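# Retract the sealant gun's rod fully to its housing

## Task

Draw the sealant gun's rod back as far as it goes, so that the disc on the rod ends up touching the gun's housing. The rod will only slide backward while the small thumb plate on it, located just behind the handle, is held pushed toward the front of the gun. The gun must finish resting on the table itself, not leaning on any other object. Then declare that the job is complete.

## Robot and tools

Robot: two seven-joint arms, left_arm (base near x -0.059, y +0.416, z +0.013 m) and right_arm (base near x +0.058, y -0.344, z +0.013 m). Each carries a two-finger gripper whose fingers can fold. Cameras: cam_high, cam_low, cam_left_wrist, cam_right_wrist, each 896x504 pixels.

Frame: everything uses the scene frame. Its origin sits at table-top height halfway between the arms; +x points out over the table, +y toward left_arm, +z up. Arm names do not match image left and right. A gripper's fingers point along its own +z and close along its own y. end_effector_position is the centre of the closed pads (pads 66 mm long); fingertips stick out about 33 mm past it at gaps up to 40 mm, only about 9 mm when fully open.

execute_actions(actions, cameras): actions is a list of actions; each action is a list of up to 15 rows, one per 1/30 s control step (a short action repeats its final row until step 15). Every row has 20 numbers in [-1, 1]: left dx, dy, dz, rx, ry, rz, left gripper position, force_limit, speed, activate, then the same ten for the right arm. The six pose numbers are offsets, not poses: measured from that arm's Hand target as it stood when the action began, along scene axes, turning about the Hand target position. All rows of one action count from that same start, but each new action starts from the updated Hand target, so a repeated offset moves again. Scale: 1.0 = 0.6 m or 180 degrees; rx, ry, rz form one rotation vector. Six zeros ask nothing new of an arm (though they re-request its Hand target). Gripper numbers are absolute settings, always sent: position +1 fully open (140 mm), about -0.8 pads touch, -1 close until blocked; force_limit -1 to +1 (roughly 14 N to 58 N pad force on small parts); speed -1 to +1 (about 30 to 250 mm/s); both start at +1. Keep activate 0; send 1 once only if fault shows 7 or 13, with nothing touching the finger outsides. cameras: list of names, ["all"], or []; images come by default only with an empty actions list.

The controller clips each step's command to 70 mm and 16 degrees from the measured pose, so one action may fall short.

move(target, speed, blend, stop_force, zero, blocking, cameras): target is one 20-number row or a list of up to 15 rows, same layout and scale; every row is an offset from the Hand targets at the move's start, not from the previous row. Straight-line paths, no obstacle avoidance, 10 s cap. speed: m/s, 0.002 to 2, default 0.25, one value or one per target. blend: corner rounding in m, default 0 (stop at each target). stop_force: 20 to 40 N, ends an arm's path when it feels that much push; use it slowly, aim a few cm past the contact, keep finger numbers identical in every row, and do not rely on it while the gripper rotates; leave it out when backing away from contact. zero (only with stop_force, default true) re-zeroes the force reading first. blocking=false returns early (not with stop_force). The result adds a move: line: done, off_target, moving, held or fault, plus limits=paced (pose clipped) or limits=held.

wait(seconds 0 to 3600) lets time pass. stop brakes a running move. zoom_image(camera, region [x0, y0, x1, y1], at most 504 by 504 pixels) enlarges part of the latest image. set_collision_behavior(contact_force_n 20, 40 or 85) changes contact force limits. clear_fault(arm) clears a torque or force fault already reported. finished_scene(scene) ends the scene; use the scene number shown (1 here) to declare completion.

Results: end_effector_position (m) and end_effector_quat_wxyz, Hand target (the base for the next offsets), Tool commands, joint positions, velocities, torques, external torques, flange force (gripper frame), plus any FAULT or MOTOR HOT lines. object_status: 0 moving, 1 blocked while opening, 2 blocked while closing (a grip), 3 reached the set position or pads met. position_measured is in counts: 3 open, about 75 = 100 mm, 139 = 60 mm, 200 = 20 mm, 230 pads touching. If a gripper rests short of its Hand target, send the gap as an offset.

Gripping: grip with the outer quarter of the pads for a reliable squeeze; deeper grips fold the fingers and may hold loosely or too hard. Fingertips pushed onto a surface fold easily. To grip harder, raise force_limit and change position slightly (-1 to -0.98). To grip softer, open and reclose slowly.

Avoid: contact force over 40 N or joint contact torque over its limit (waist, shoulder 35; upper arm roll 32; elbow 30; forearm roll, wrist pitch, wrist roll 12 N m), which stops the arm until clear_fault. Move slowly into contact; fast moves cause faults and hard hits. Never knock the gun off the table or drop it from height, never slam into fixed objects, and keep grippers and wrist cameras from pressing on each other. Avoid hard grips on parts still resting on something, heavy twists, and long stretched-out holds that overheat motors. Joints must stay inside their ranges (e.g. elbow -3.077 to -0.117, wrist pitch 0.440 to 4.622 rad). Loose objects may get nudged by outside pushes.

Each tool is called after "Emit:" as a command line: name --argument value for each argument, lists and objects as JSON in quotes; but a table of rows of numbers goes row by row, as --pt "numbers of a row", without its own name.

## Session

Emit:
execute_actions --actions '[]'

Scene clock: 0.00 s.
left_arm: end_effector_position=(+0.5803, +0.4098, +0.1420) position_measured=3 object_status=3 fault=0 end_effector_quat_wxyz=(-0.144, +0.955, -0.054, +0.253) | right_arm: end_effector_position=(+0.7990, -0.1421, +0.2037) position_measured=3 object_status=3 fault=0 end_effector_quat_wxyz=(-0.307, +0.699, -0.570, +0.305)
Joint positions: left_arm=[-0.055 0.146 0.028 -2.311 1.063 2.844 -2.454] | right_arm=[0.971 0.447 -0.716 -2.203 -0.16 3.429 0.389]
Joint velocities: within noise
Joint torques (N m): no reading
External joint torques (N m): no reading
Flange force (N): no reading
Hand target: left_arm +0.5803, +0.4098, +0.1420; -0.144, +0.955, -0.054, +0.253 | right_arm +0.7990, -0.1421, +0.2037; -0.307, +0.699, -0.570, +0.305
Tool commands: left_gripper/position=+1.0 left_gripper/force_limit=+1.0 left_gripper/speed=+1.0 left_gripper/activate=+0.0 right_gripper/position=+1.0 right_gripper/force_limit=+1.0 right_gripper/speed=+1.0 right_gripper/activate=+0.0

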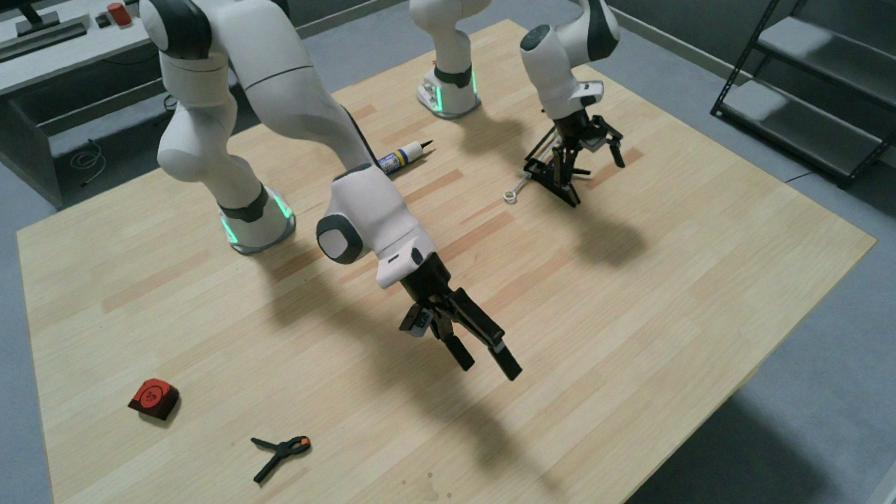

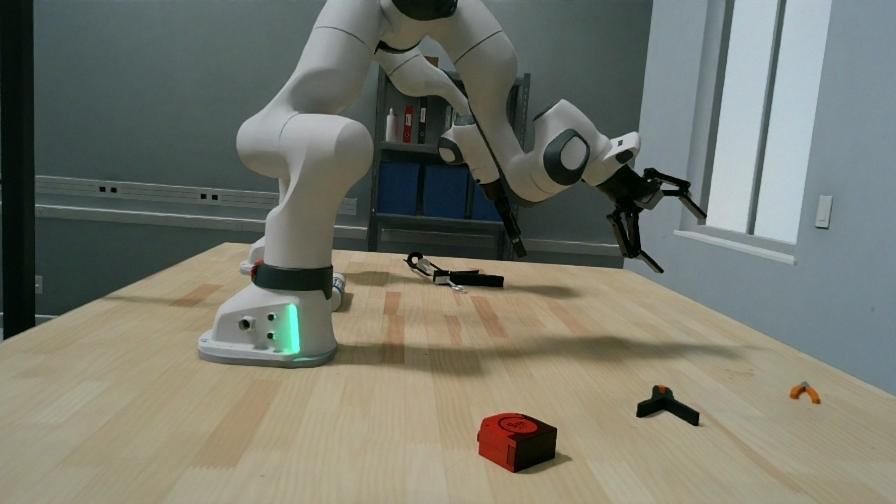

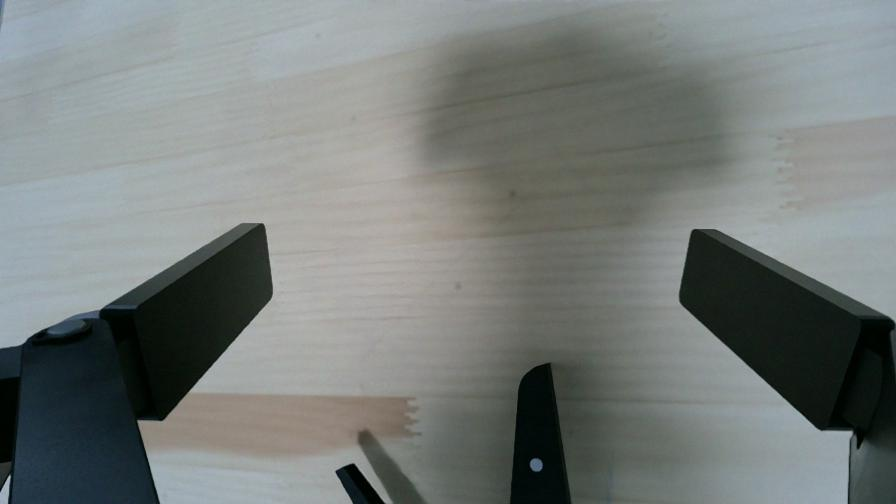

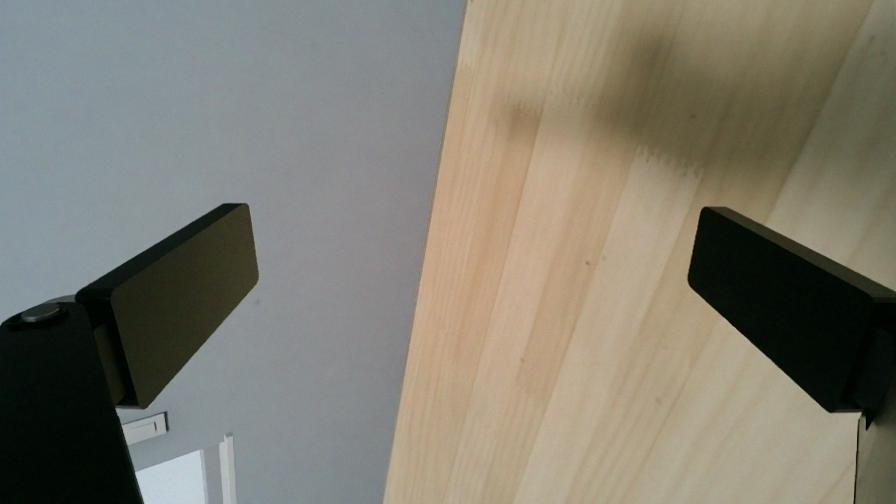

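Emit:
zoom_image --camera "cam_high" --region '[350, 80, 700, 280]'

Emit:
zoom_image --camera "cam_low" --region '[300, 220, 560, 340]'

Scaled by 1.440 from the camera's image (finer frame: 1280x720).

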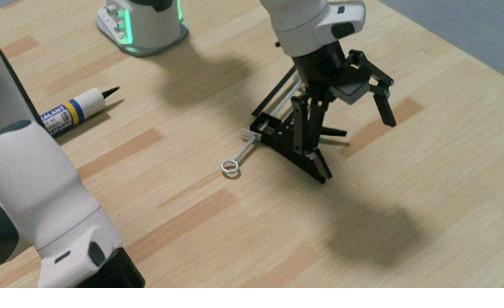

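Scaled by 1.938 from the camera's image (finer frame: 1280x720).

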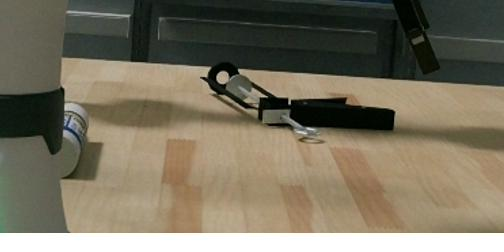

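Emit:
move --target '[0,0,0,0,0,0,1,1,1,0,-0.415,-0.097,0.36,-0.0297,0.2836,0,1,1,1,0]' --speed 0.5 --cameras '["all"]'

Scene clock: 6.20 s.
left_arm: end_effector_position=(+0.5803, +0.4098, +0.1420) position_measured=3 object_status=3 fault=0 end_effector_quat_wxyz=(-0.144, +0.955, -0.054, +0.253) | right_arm: end_effector_position=(+0.5511, -0.2014, +0.4202) position_measured=3 object_status=3 fault=0 end_effector_quat_wxyz=(-0.001, +0.772, -0.635, +0.001)
Joint positions: left_arm=[-0.055 0.146 0.028 -2.311 1.063 2.844 -2.454] | right_arm=[1.066 -0.187 -0.679 -1.747 -0.119 1.603 0.182]
Joint velocities: left_arm=[within noise] | right_arm=[-0.002 0.001 0 0 0 -0.001 -0.007]
Joint torques (N m): left_arm=[-0.38 -33.18 -0.48 21.27 -0.57 2.32 0.03] | right_arm=[-0.15 -17.4 3.94 24.93 1.35 2.29 -0.18]
External joint torques (N m): left_arm=[-0.31 1.08 -0.4 -0.14 0.11 0.01 0.05] | right_arm=[-0.17 1.35 0.24 0.86 0.61 -0.28 -0.18]
Flange force (N): left_arm=[0.8 1.3 2.8] | right_arm=[-1.1 -9.6 -4.7]
Hand target: left_arm +0.5803, +0.4098, +0.1420; -0.144, +0.955, -0.054, +0.253 | right_arm +0.5500, -0.2003, +0.4197; +0.000, +0.775, -0.632, -0.001
Off the commanded pose: left_arm 0.000 m, 0 deg | right_arm 0.002 m, 1 deg.
move: done; limits=paced

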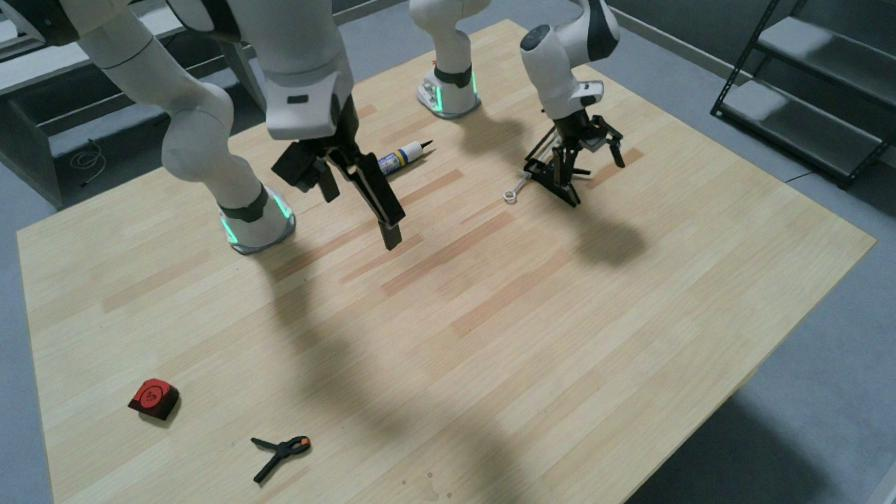

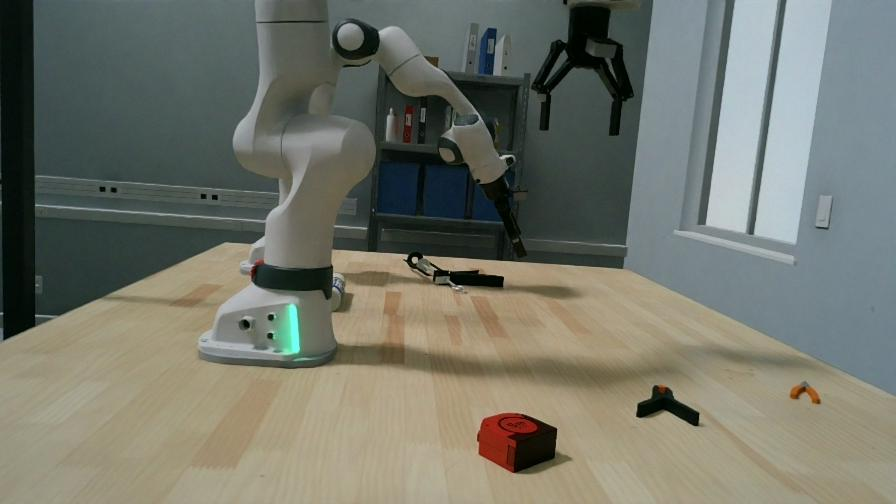

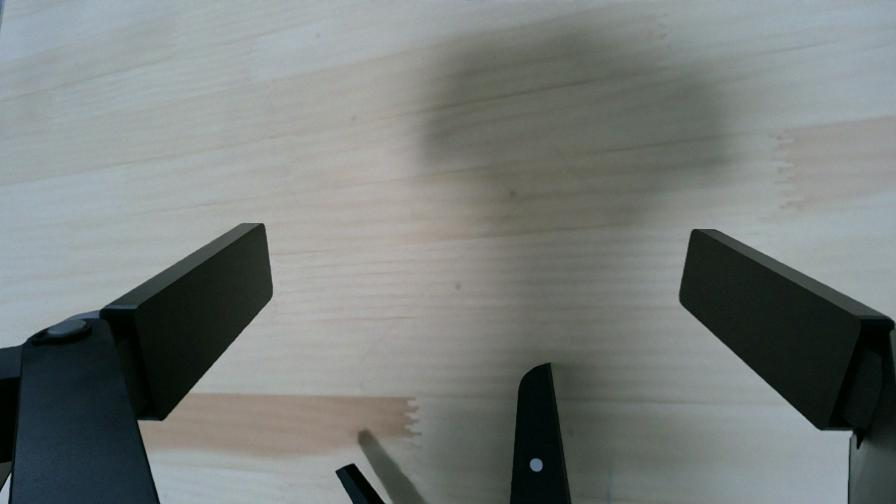

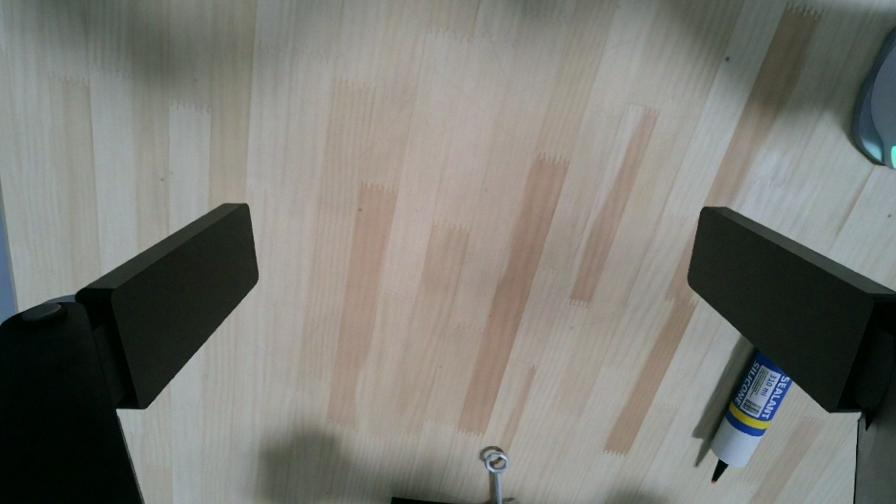

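Emit:
move --target '[-0.084,-0.0997,0.263,-0.0930,0.1633,0.0348,1,1,1,0,-0.217,0.35,-0.2,0,0,0,1,1,1,0]' --speed 0.5 --cameras '["all"]'

Scene clock: 12.03 s.
left_arm: end_effector_position=(+0.5306, +0.3498, +0.3005) position_measured=3 object_status=3 fault=0 end_effector_quat_wxyz=(-0.001, +1.000, +0.002, +0.003) | right_arm: end_effector_position=(+0.4190, +0.0096, +0.2991) position_measured=3 object_status=3 fault=0 end_effector_quat_wxyz=(+0.002, +0.777, -0.629, -0.001)
Joint positions: left_arm=[-0.093 0.097 -0.025 -1.772 0.005 1.874 -1.691] | right_arm=[1.187 -0.178 -0.365 -2.083 -0.065 1.911 0.616]
Joint velocities: left_arm=[-0.001 -0.001 0 -0.001 0.001 0 0.006] | right_arm=[within noise]
Joint torques (N m): left_arm=[-0.23 -34.44 -0.48 25.57 0.58 2.36 0.34] | right_arm=[-1.24 -25.17 2.84 24.69 0.81 2.69 0.2]
External joint torques (N m): left_arm=[-0.03 1.36 -0.31 0.86 -0.26 -0.27 0.34] | right_arm=[-1.2 -0.56 1.02 0.06 0.1 0.19 0.2]
Flange force (N): left_arm=[8.0 0.6 -2.2] | right_arm=[0.8 2.3 0.0]
Hand target: left_arm +0.5299, +0.3500, +0.2998; +0.000, +1.000, +0.000, +0.001 | right_arm +0.4198, +0.0097, +0.2997; +0.000, +0.775, -0.632, -0.001
Off the commanded pose: left_arm 0.001 m, 0 deg | right_arm 0.001 m, 0 deg.
move: done; limits=paced

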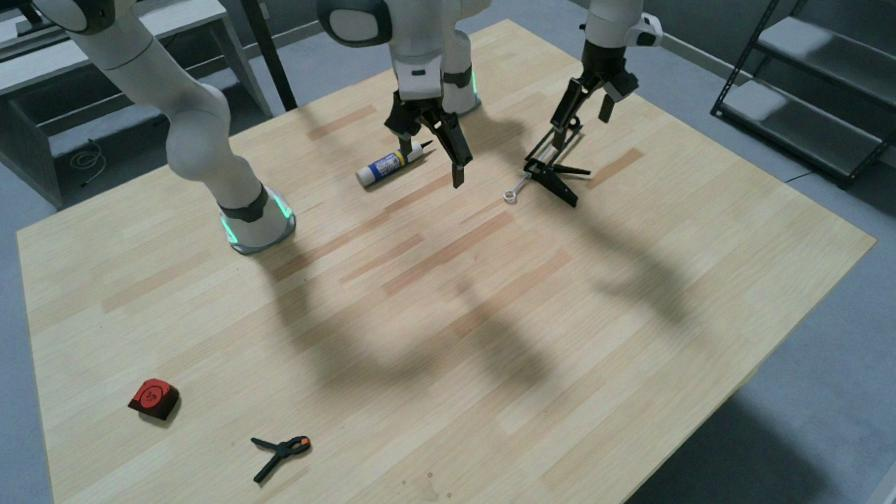

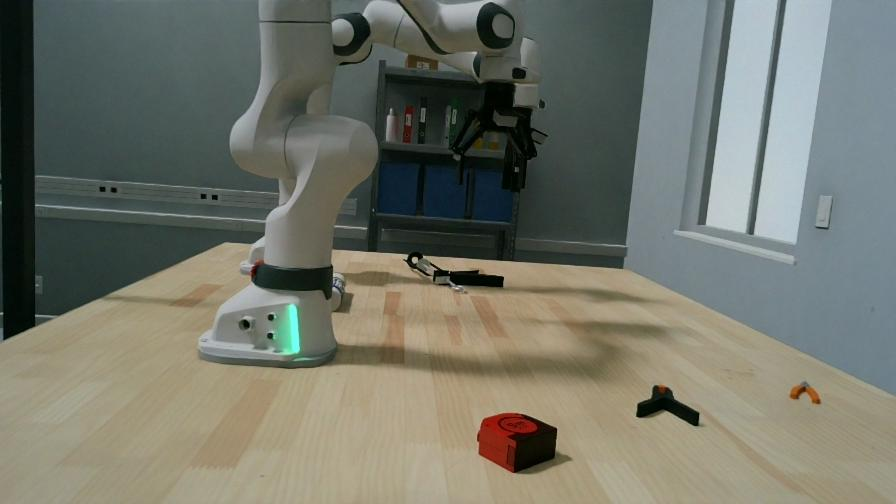

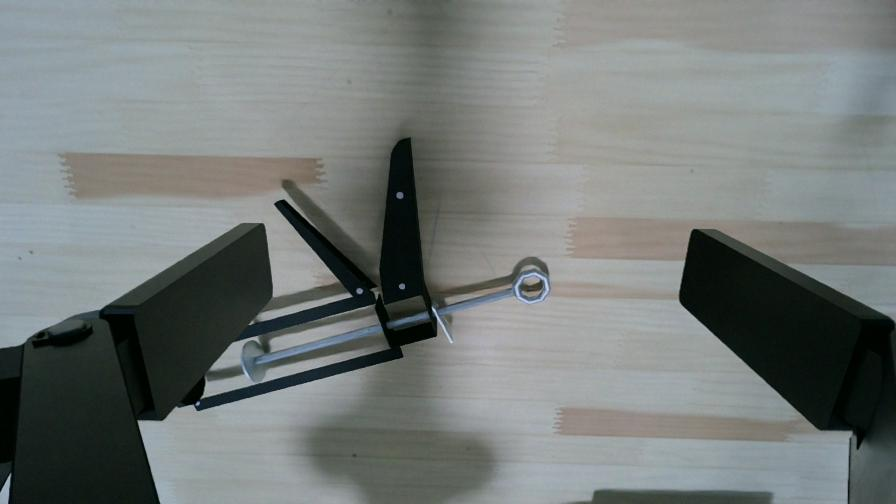

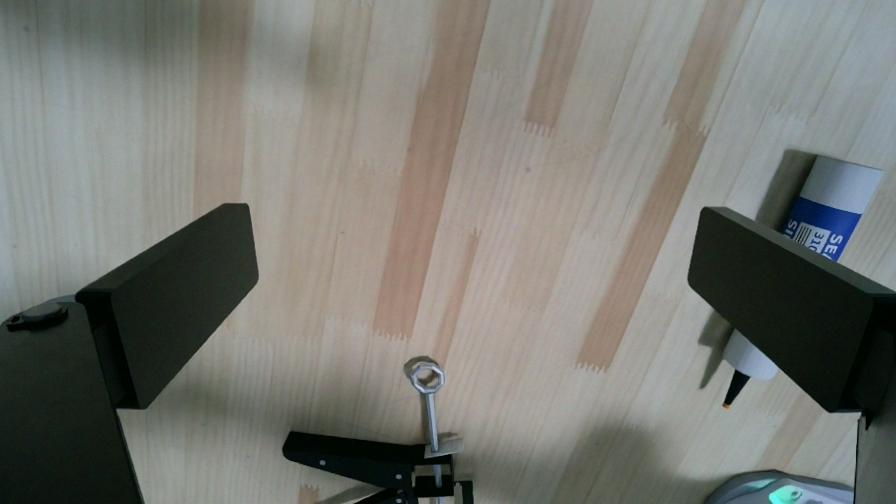

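Emit:
zoom_image --camera "cam_left_wrist" --region '[160, 120, 580, 420]'

Emit:
zoom_image --camera "cam_right_wrist" --region '[260, 340, 540, 504]'

Emit:
zoom_image --camera "cam_high" --region '[480, 100, 620, 220]'

Emit:
zoom_image --camera "cam_low" --region '[390, 240, 530, 310]'

Scaled by 1.200 from the camera's image (finer frame: 1280x720).

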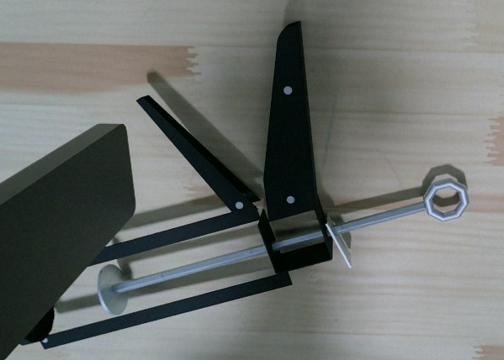

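Scaled by 1.800 from the camera's image (finer frame: 1280x720).

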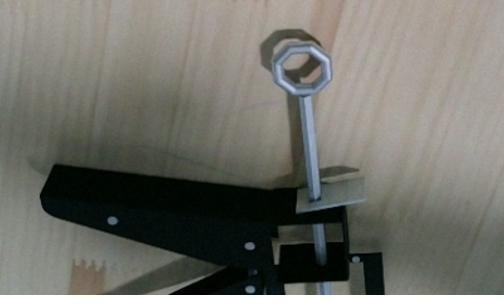

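Scaled by 3.600 from the camera's image (finer frame: 1280x720).

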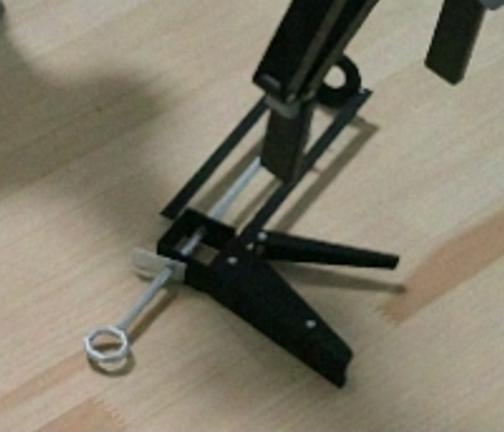

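Scaled by 3.600 from the camera's image (finer frame: 1280x720).

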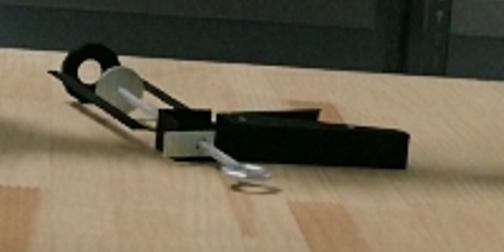

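Emit:
move --target '[-0.208,0.012,-0.233,0,0,-0.4097,-0.55,-0.5,0,0,-0.0113,0.29,-0.271,0.2157,0.0535,0.0248,-0.08,-0.5,0,0]' --speed 0.4 --cameras '["all"]'

Scene clock: 38.00 s.
left_arm: end_effector_position=(+0.4041, +0.3581, +0.1592) position_measured=199 object_status=3 fault=0 end_effector_quat_wxyz=(+0.001, +0.802, -0.598, -0.001) | right_arm: end_effector_position=(+0.4142, +0.1838, +0.1381) position_measured=139 object_status=3 fault=0 end_effector_quat_wxyz=(-0.205, +0.751, -0.566, -0.273)
Joint positions: left_arm=[-0.179 -0.14 0.051 -2.434 0.01 2.29 -0.421] | right_arm=[1.123 0.235 -0.321 -2.187 1.182 2.413 -0.406]
Joint velocities: left_arm=[0 0 -0.001 0 0 -0.001 0.004] | right_arm=[0.001 0 0 0 -0.001 -0.001 -0.007]
Joint torques (N m): left_arm=[-0.83 -25.23 -0.42 22.13 0.27 2.81 0.33] | right_arm=[-1.19 -35.41 -1.57 21.82 0.62 1.09 -0.28]
External joint torques (N m): left_arm=[-0.85 0.1 -0.11 -0.29 -0.3 0.24 0.33] | right_arm=[-1.36 0.34 0.6 0.18 0.53 -0.23 -0.27]
Flange force (N): left_arm=[0.1 0.7 1.2] | right_arm=[2.4 -2.2 2.4]
Hand target: left_arm +0.4051, +0.3572, +0.1600; +0.000, +0.800, -0.600, +0.001 | right_arm +0.4131, +0.1837, +0.1371; -0.205, +0.752, -0.564, -0.274
Off the commanded pose: left_arm 0.002 m, 0 deg | right_arm 0.001 m, 0 deg.
move: done; limits=paced

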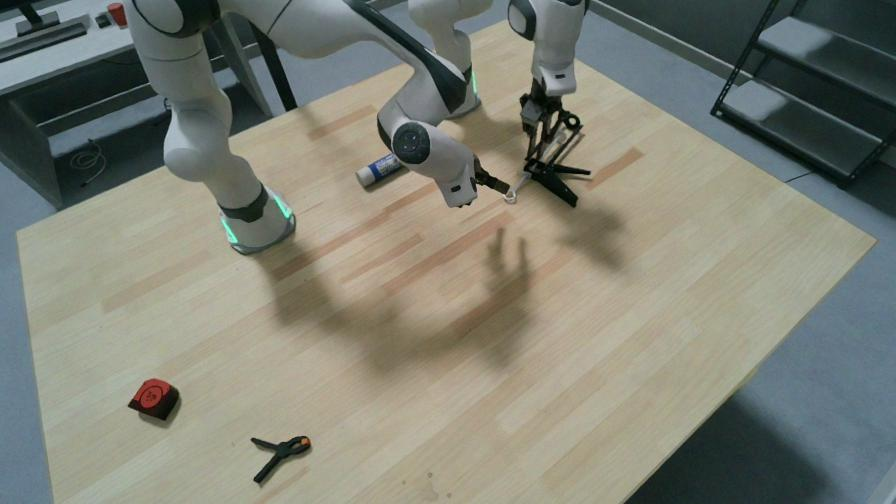

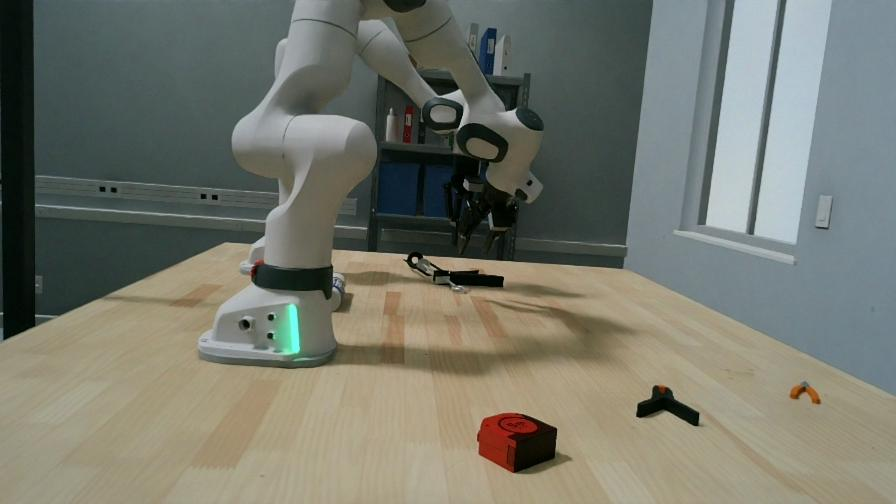

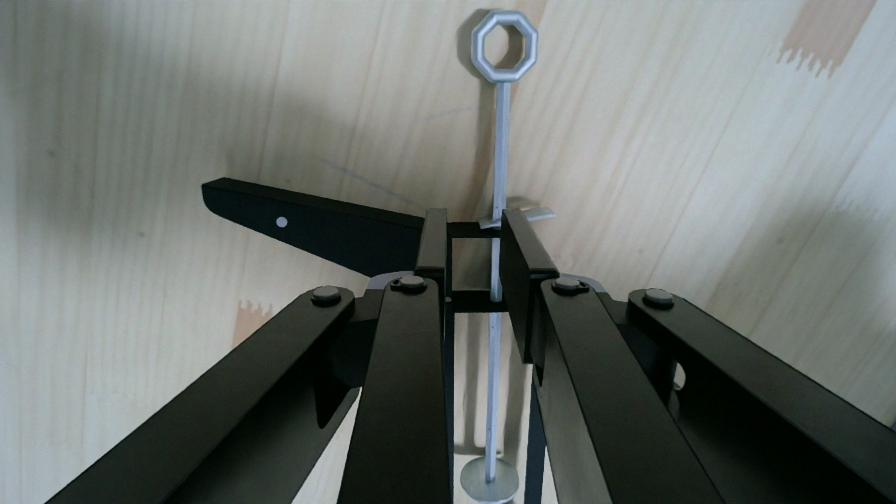

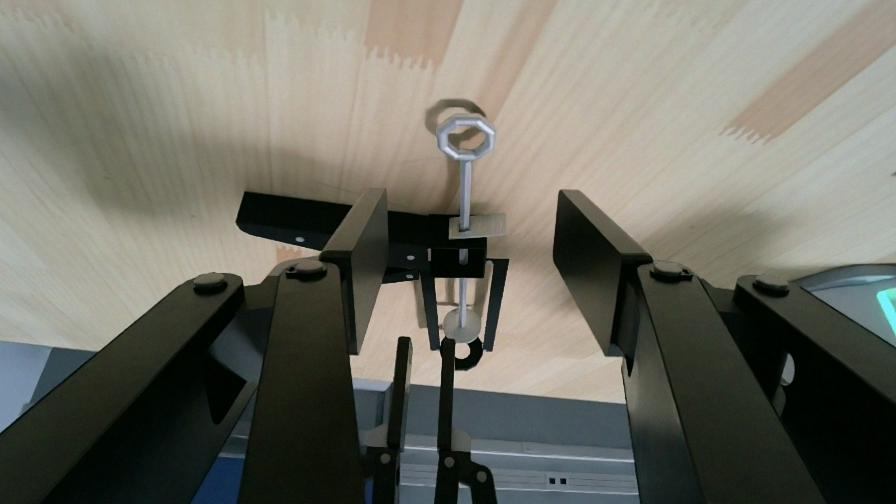

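Emit:
move --target '[-0.0237,-0.0483,-0.163,0,0,0,-0.55,-0.5,0,0,0,0,0,0,0,0,-0.08,-0.5,0,0]' --speed 0.2 --cameras '["cam_left_wrist","cam_right_wrist","cam_high"]'

Scene clock: 48.17 s.
left_arm: end_effector_position=(+0.3898, +0.3294, +0.0623) position_measured=199 object_status=3 fault=0 end_effector_quat_wxyz=(+0.001, +0.798, -0.602, -0.001) | right_arm: end_effector_position=(+0.4142, +0.1838, +0.1380) position_measured=139 object_status=3 fault=0 end_effector_quat_wxyz=(-0.205, +0.751, -0.565, -0.273)
Joint positions: left_arm=[-0.209 0.032 0.016 -2.537 -0.003 2.567 -0.466] | right_arm=[1.122 0.235 -0.319 -2.187 1.182 2.413 -0.408]
Joint velocities: left_arm=[0 0.001 0 0.001 0 0.004 -0.007] | right_arm=[within noise]
Joint torques (N m): left_arm=[-0.55 -26.56 -0.78 19.44 0.5 2.77 -0.26] | right_arm=[-1.22 -35.47 -1.55 21.81 0.56 1.12 -0.23]
External joint torques (N m): left_arm=[-0.43 1.58 -0.71 0.22 0.07 0.15 -0.26] | right_arm=[-1.24 0.38 0.74 0.12 0.47 -0.22 -0.21]
Flange force (N): left_arm=[3.6 -3.2 4.2] | right_arm=[2.1 -1.9 2.4]
Hand target: left_arm +0.3909, +0.3282, +0.0622; +0.000, +0.800, -0.600, +0.001 | right_arm +0.4131, +0.1837, +0.1371; -0.205, +0.752, -0.564, -0.274
Off the commanded pose: left_arm 0.002 m, 0 deg | right_arm 0.001 m, 0 deg.
move: done
Images, in order (width x height): cam_high 896x504, cam_left_wrist 896x504, cam_right_wrist 896x504.

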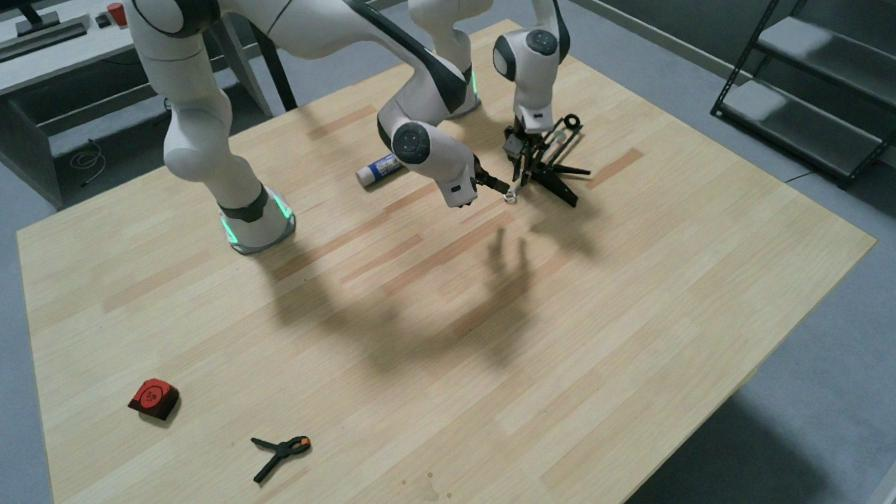

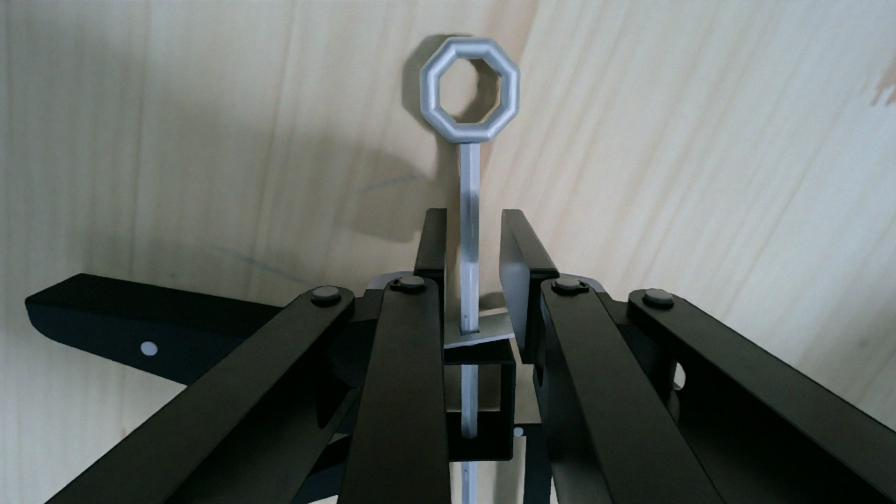

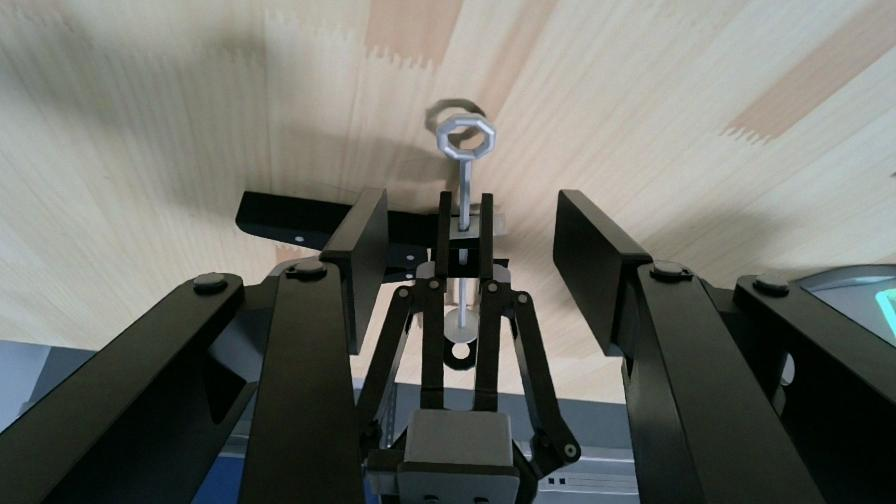

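Emit:
zoom_image --camera "cam_left_wrist" --region '[380, 180, 580, 480]'

Emit:
zoom_image --camera "cam_right_wrist" --region '[400, 80, 540, 380]'

Scaled by 1.680 from the camera's image (finer frame: 1280x720).

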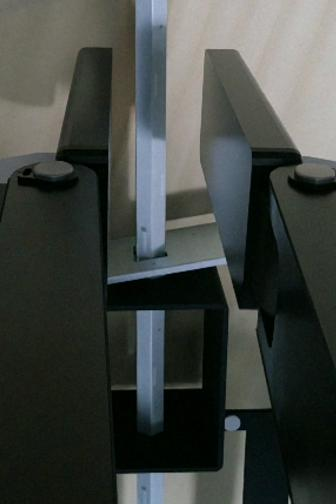

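Scaled by 1.680 from the camera's image (finer frame: 1280x720).

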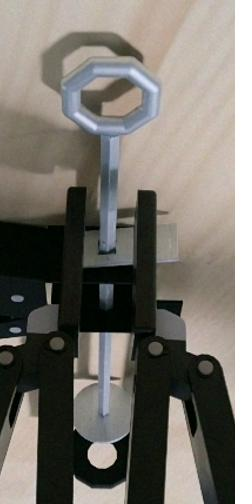

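Emit:
move --pt "0.0032 0.001 -0.0353 0 0 0 -0.55 -0.5 0 0 0 0 0 0 0 0 -0.08 -0.5 0 0" --pt "-0.0038 0.025 -0.0353 0 0 0 -0.55 -0.5 0 0 -0.0425 0.13 -0.0868 0 0 0 -0.08 -0.5 0 0" --speed '[0.1,0.15]' --cameras '["cam_left_wrist","cam_right_wrist","cam_high"]'

Scene clock: 52.30 s.
left_arm: end_effector_position=(+0.3884, +0.3420, +0.0409) position_measured=199 object_status=3 fault=0 end_effector_quat_wxyz=(+0.000, +0.801, -0.599, +0.000) | right_arm: end_effector_position=(+0.3854, +0.2618, +0.0854) position_measured=139 object_status=3 fault=0 end_effector_quat_wxyz=(-0.202, +0.751, -0.564, -0.276)
Joint positions: left_arm=[-0.193 0.077 0.026 -2.555 -0.005 2.631 -0.445] | right_arm=[1.172 0.437 -0.231 -2.034 1.323 2.493 -0.421]
Joint velocities: left_arm=[0 0 0 0 0 -0.001 0.006] | right_arm=[0.001 0.001 -0.002 -0.001 0.001 0.004 0]
Joint torques (N m): left_arm=[0.27 -27.86 0.15 16.94 0.09 2.68 0.23] | right_arm=[-1.09 -41.4 -3.12 21.97 0.37 1.49 -0.24]
External joint torques (N m): left_arm=[0.26 0.99 0.01 -1.39 -0.29 0.05 0.23] | right_arm=[-1.21 0.36 0.08 1.1 0.5 0.21 -0.22]
Flange force (N): left_arm=[-1.8 1.6 3.0] | right_arm=[1.3 -3.7 3.7]
Hand target: left_arm +0.3886, +0.3432, +0.0411; +0.000, +0.800, -0.600, +0.001 | right_arm +0.3876, +0.2617, +0.0851; -0.205, +0.752, -0.564, -0.274
Off the commanded pose: left_arm 0.001 m, 0 deg | right_arm 0.002 m, 0 deg.
move: done
Images, in order (width x height): cam_high 896x504, cam_left_wrist 896x504, cam_right_wrist 896x504.

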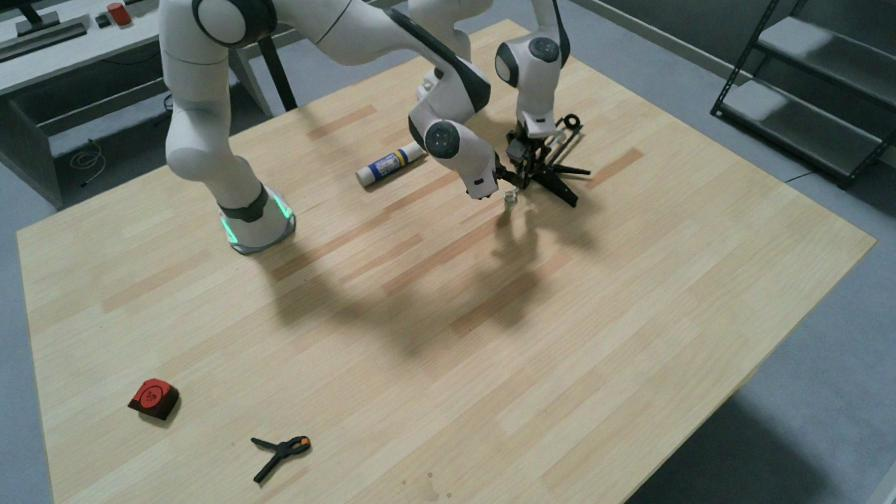

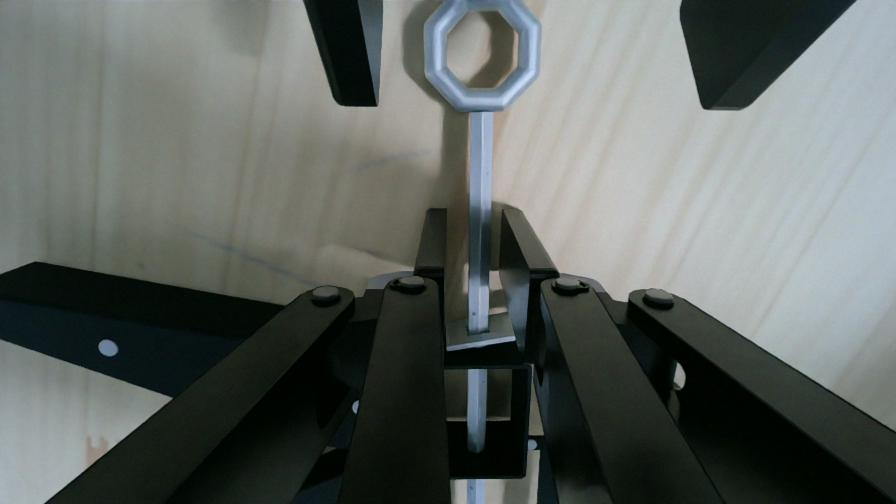

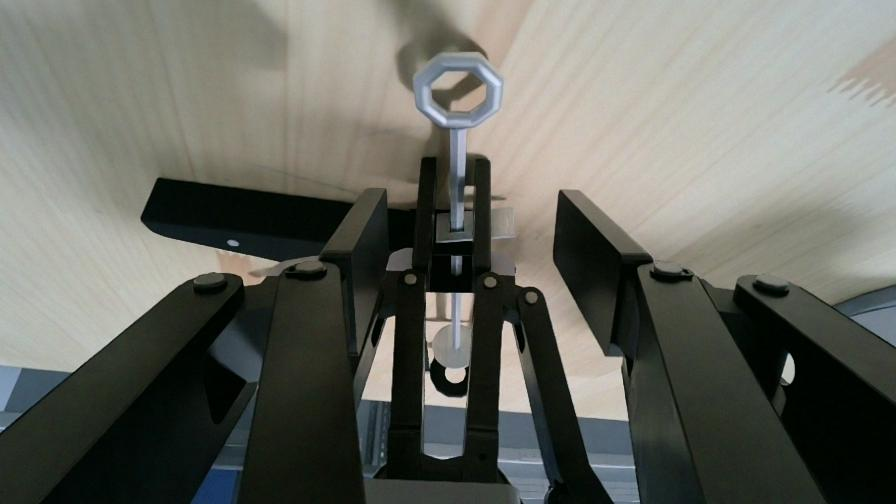

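Emit:
move --target '[-0.0028,0.0096,0,0,0,0,-0.55,-0.5,0,0,-0.002,0.0307,-0.08,0,0,0,-0.08,-0.5,0,0]' --speed 0.1 --cameras '["cam_left_wrist","cam_right_wrist","cam_high"]'

Scene clock: 57.23 s.
left_arm: end_effector_position=(+0.3867, +0.3477, +0.0409) position_measured=199 object_status=3 fault=0 end_effector_quat_wxyz=(+0.000, +0.800, -0.600, +0.000) | right_arm: end_effector_position=(+0.3850, +0.2798, +0.0370) position_measured=139 object_status=3 fault=0 end_effector_quat_wxyz=(-0.202, +0.751, -0.565, -0.276)
Joint positions: left_arm=[-0.186 0.071 0.031 -2.563 -0.005 2.634 -0.431] | right_arm=[1.162 0.569 -0.196 -1.95 1.412 2.518 -0.491]
Joint velocities: left_arm=[within noise] | right_arm=[-0.001 0.001 -0.001 0.001 0 0 -0.007]
Joint torques (N m): left_arm=[0.27 -27.7 0.29 16.84 0.08 2.63 0.25] | right_arm=[-1.12 -44.94 -3.15 21.14 0.29 1.42 -0.33]
External joint torques (N m): left_arm=[0.33 0.82 0.22 -1.38 -0.3 0.01 0.25] | right_arm=[-1.15 0.02 0.57 0.97 0.5 0.21 -0.31]
Flange force (N): left_arm=[-2.2 1.8 2.5] | right_arm=[1.7 -1.8 3.1]
Hand target: left_arm +0.3869, +0.3489, +0.0411; +0.000, +0.800, -0.600, +0.001 | right_arm +0.3864, +0.2801, +0.0371; -0.205, +0.752, -0.564, -0.274
Off the commanded pose: left_arm 0.001 m, 0 deg | right_arm 0.001 m, 0 deg.
move: done
Images, in order (width x height): cam_high 896x504, cam_left_wrist 896x504, cam_right_wrist 896x504.

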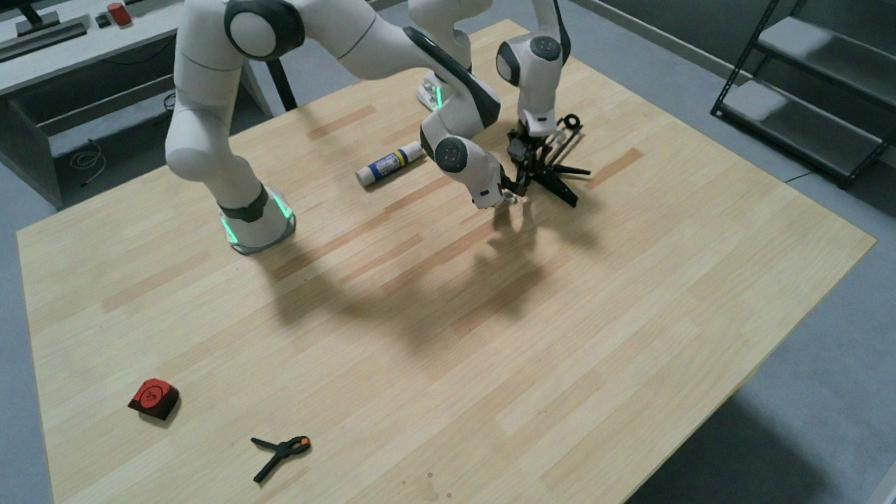

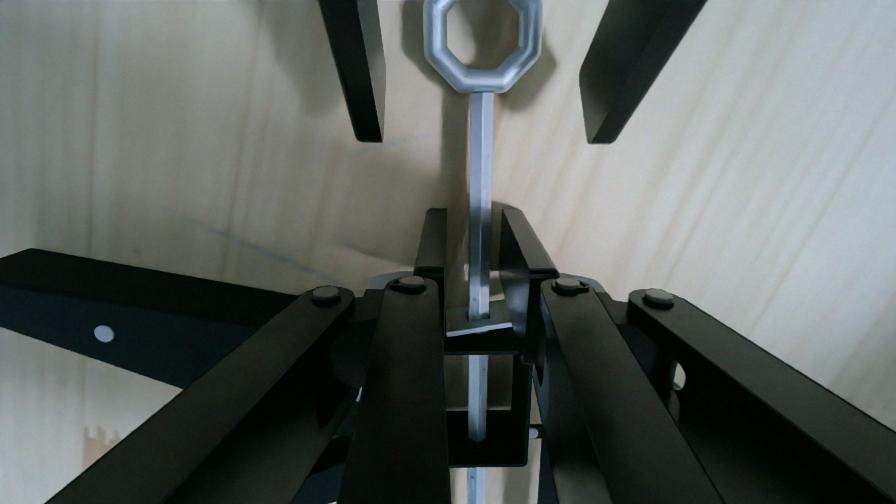

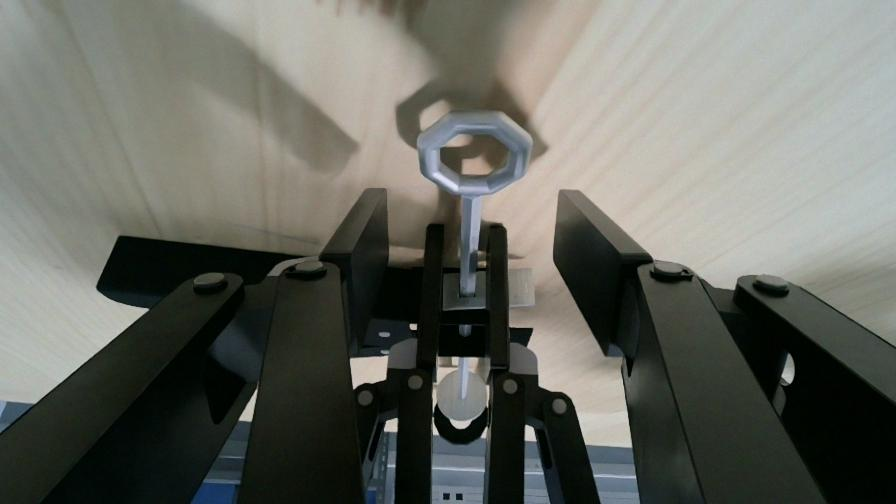

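Emit:
zoom_image --camera "cam_left_wrist" --region '[300, 0, 720, 240]'

Emit:
zoom_image --camera "cam_right_wrist" --region '[340, 80, 600, 380]'

Scaled by 1.200 from the camera's image (finer frame: 1280x720).

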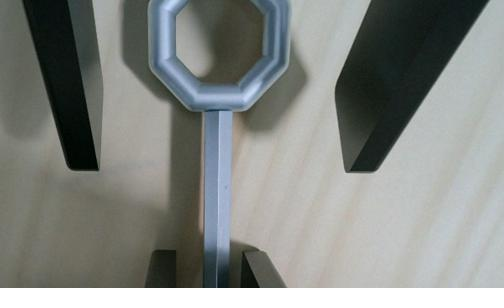

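Scaled by 1.680 from the camera's image (finer frame: 1280x720).

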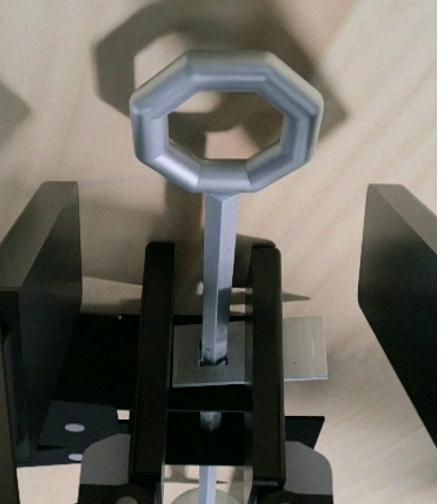

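Emit:
wait --seconds 0 --cameras '["cam_low","cam_high"]'

Emit:
zoom_image --camera "cam_low" --region '[400, 230, 520, 310]'

Emit:
zoom_image --camera "cam_high" --region '[480, 140, 600, 220]'

Scene clock: 61.23 s.
left_arm: end_effector_position=(+0.3867, +0.3477, +0.0409) position_measured=199 object_status=3 fault=0 end_effector_quat_wxyz=(+0.000, +0.800, -0.600, +0.000) | right_arm: end_effector_position=(+0.3850, +0.2798, +0.0370) position_measured=139 object_status=3 fault=0 end_effector_quat_wxyz=(-0.203, +0.751, -0.564, -0.275)
Joint positions: left_arm=[-0.186 0.071 0.031 -2.563 -0.005 2.634 -0.431] | right_arm=[1.162 0.569 -0.196 -1.95 1.412 2.518 -0.493]
Joint torques (N m): left_arm=[0.25 -27.68 0.25 16.92 0.08 2.63 0.24] | right_arm=[-1.13 -44.94 -3.17 21.15 0.28 1.41 -0.24]
External joint torques (N m): left_arm=[0.35 0.86 0.21 -1.3 -0.29 0.01 0.24] | right_arm=[-1.19 0.03 0.53 0.95 0.5 0.21 -0.23]
Flange force (N): left_arm=[-2.0 1.5 2.6] | right_arm=[1.6 -1.9 3.0]
Hand target: left_arm +0.3869, +0.3489, +0.0411; +0.000, +0.800, -0.600, +0.001 | right_arm +0.3864, +0.2801, +0.0371; -0.205, +0.752, -0.564, -0.274
Tool commands: left_gripper/position=-0.55 left_gripper/force_limit=-0.5 left_gripper/speed=+0.0 left_gripper/activate=+0.0 right_gripper/position=-0.08 right_gripper/force_limit=-0.5 right_gripper/speed=+0.0 right_gripper/activate=+0.0
Off the commanded pose: left_arm 0.001 m, 0 deg | right_arm 0.001 m, 0 deg.
Images, in order (width x height): cam_high 896x504, cam_low 896x504.

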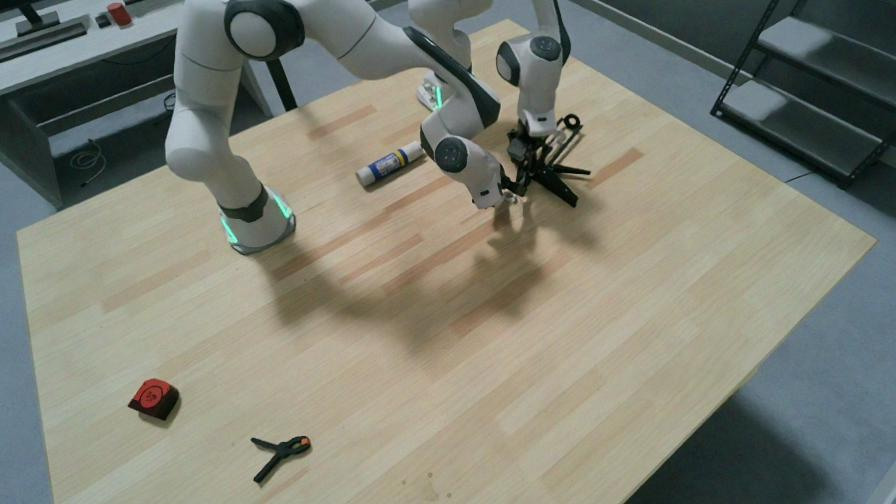

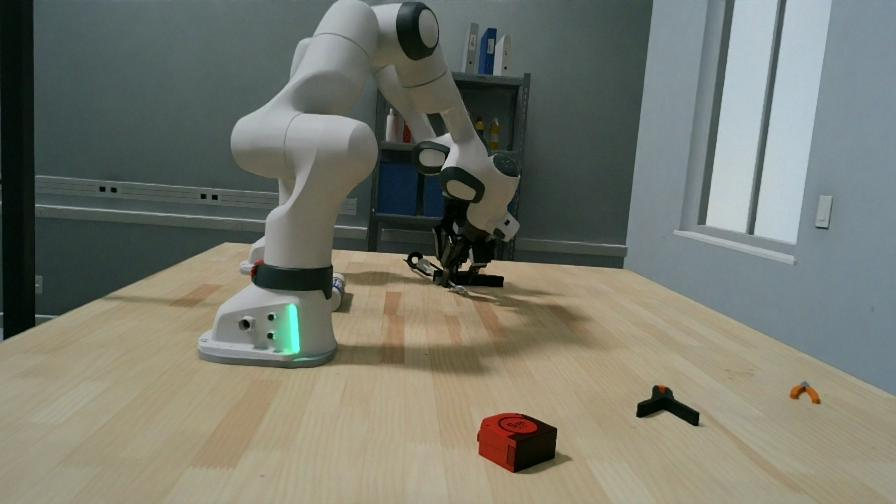

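Scaled by 4.200 from the camera's image (finer frame: 1280x720).

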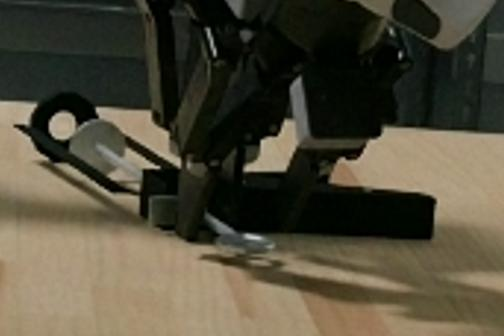

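Scaled by 4.200 from the camera's image (finer frame: 1280x720).

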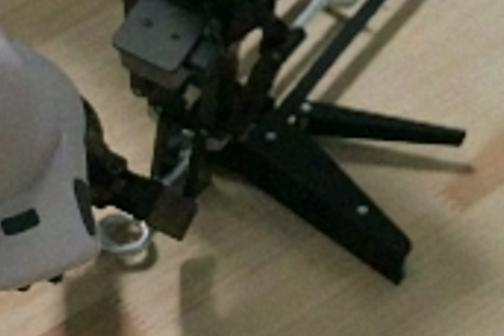

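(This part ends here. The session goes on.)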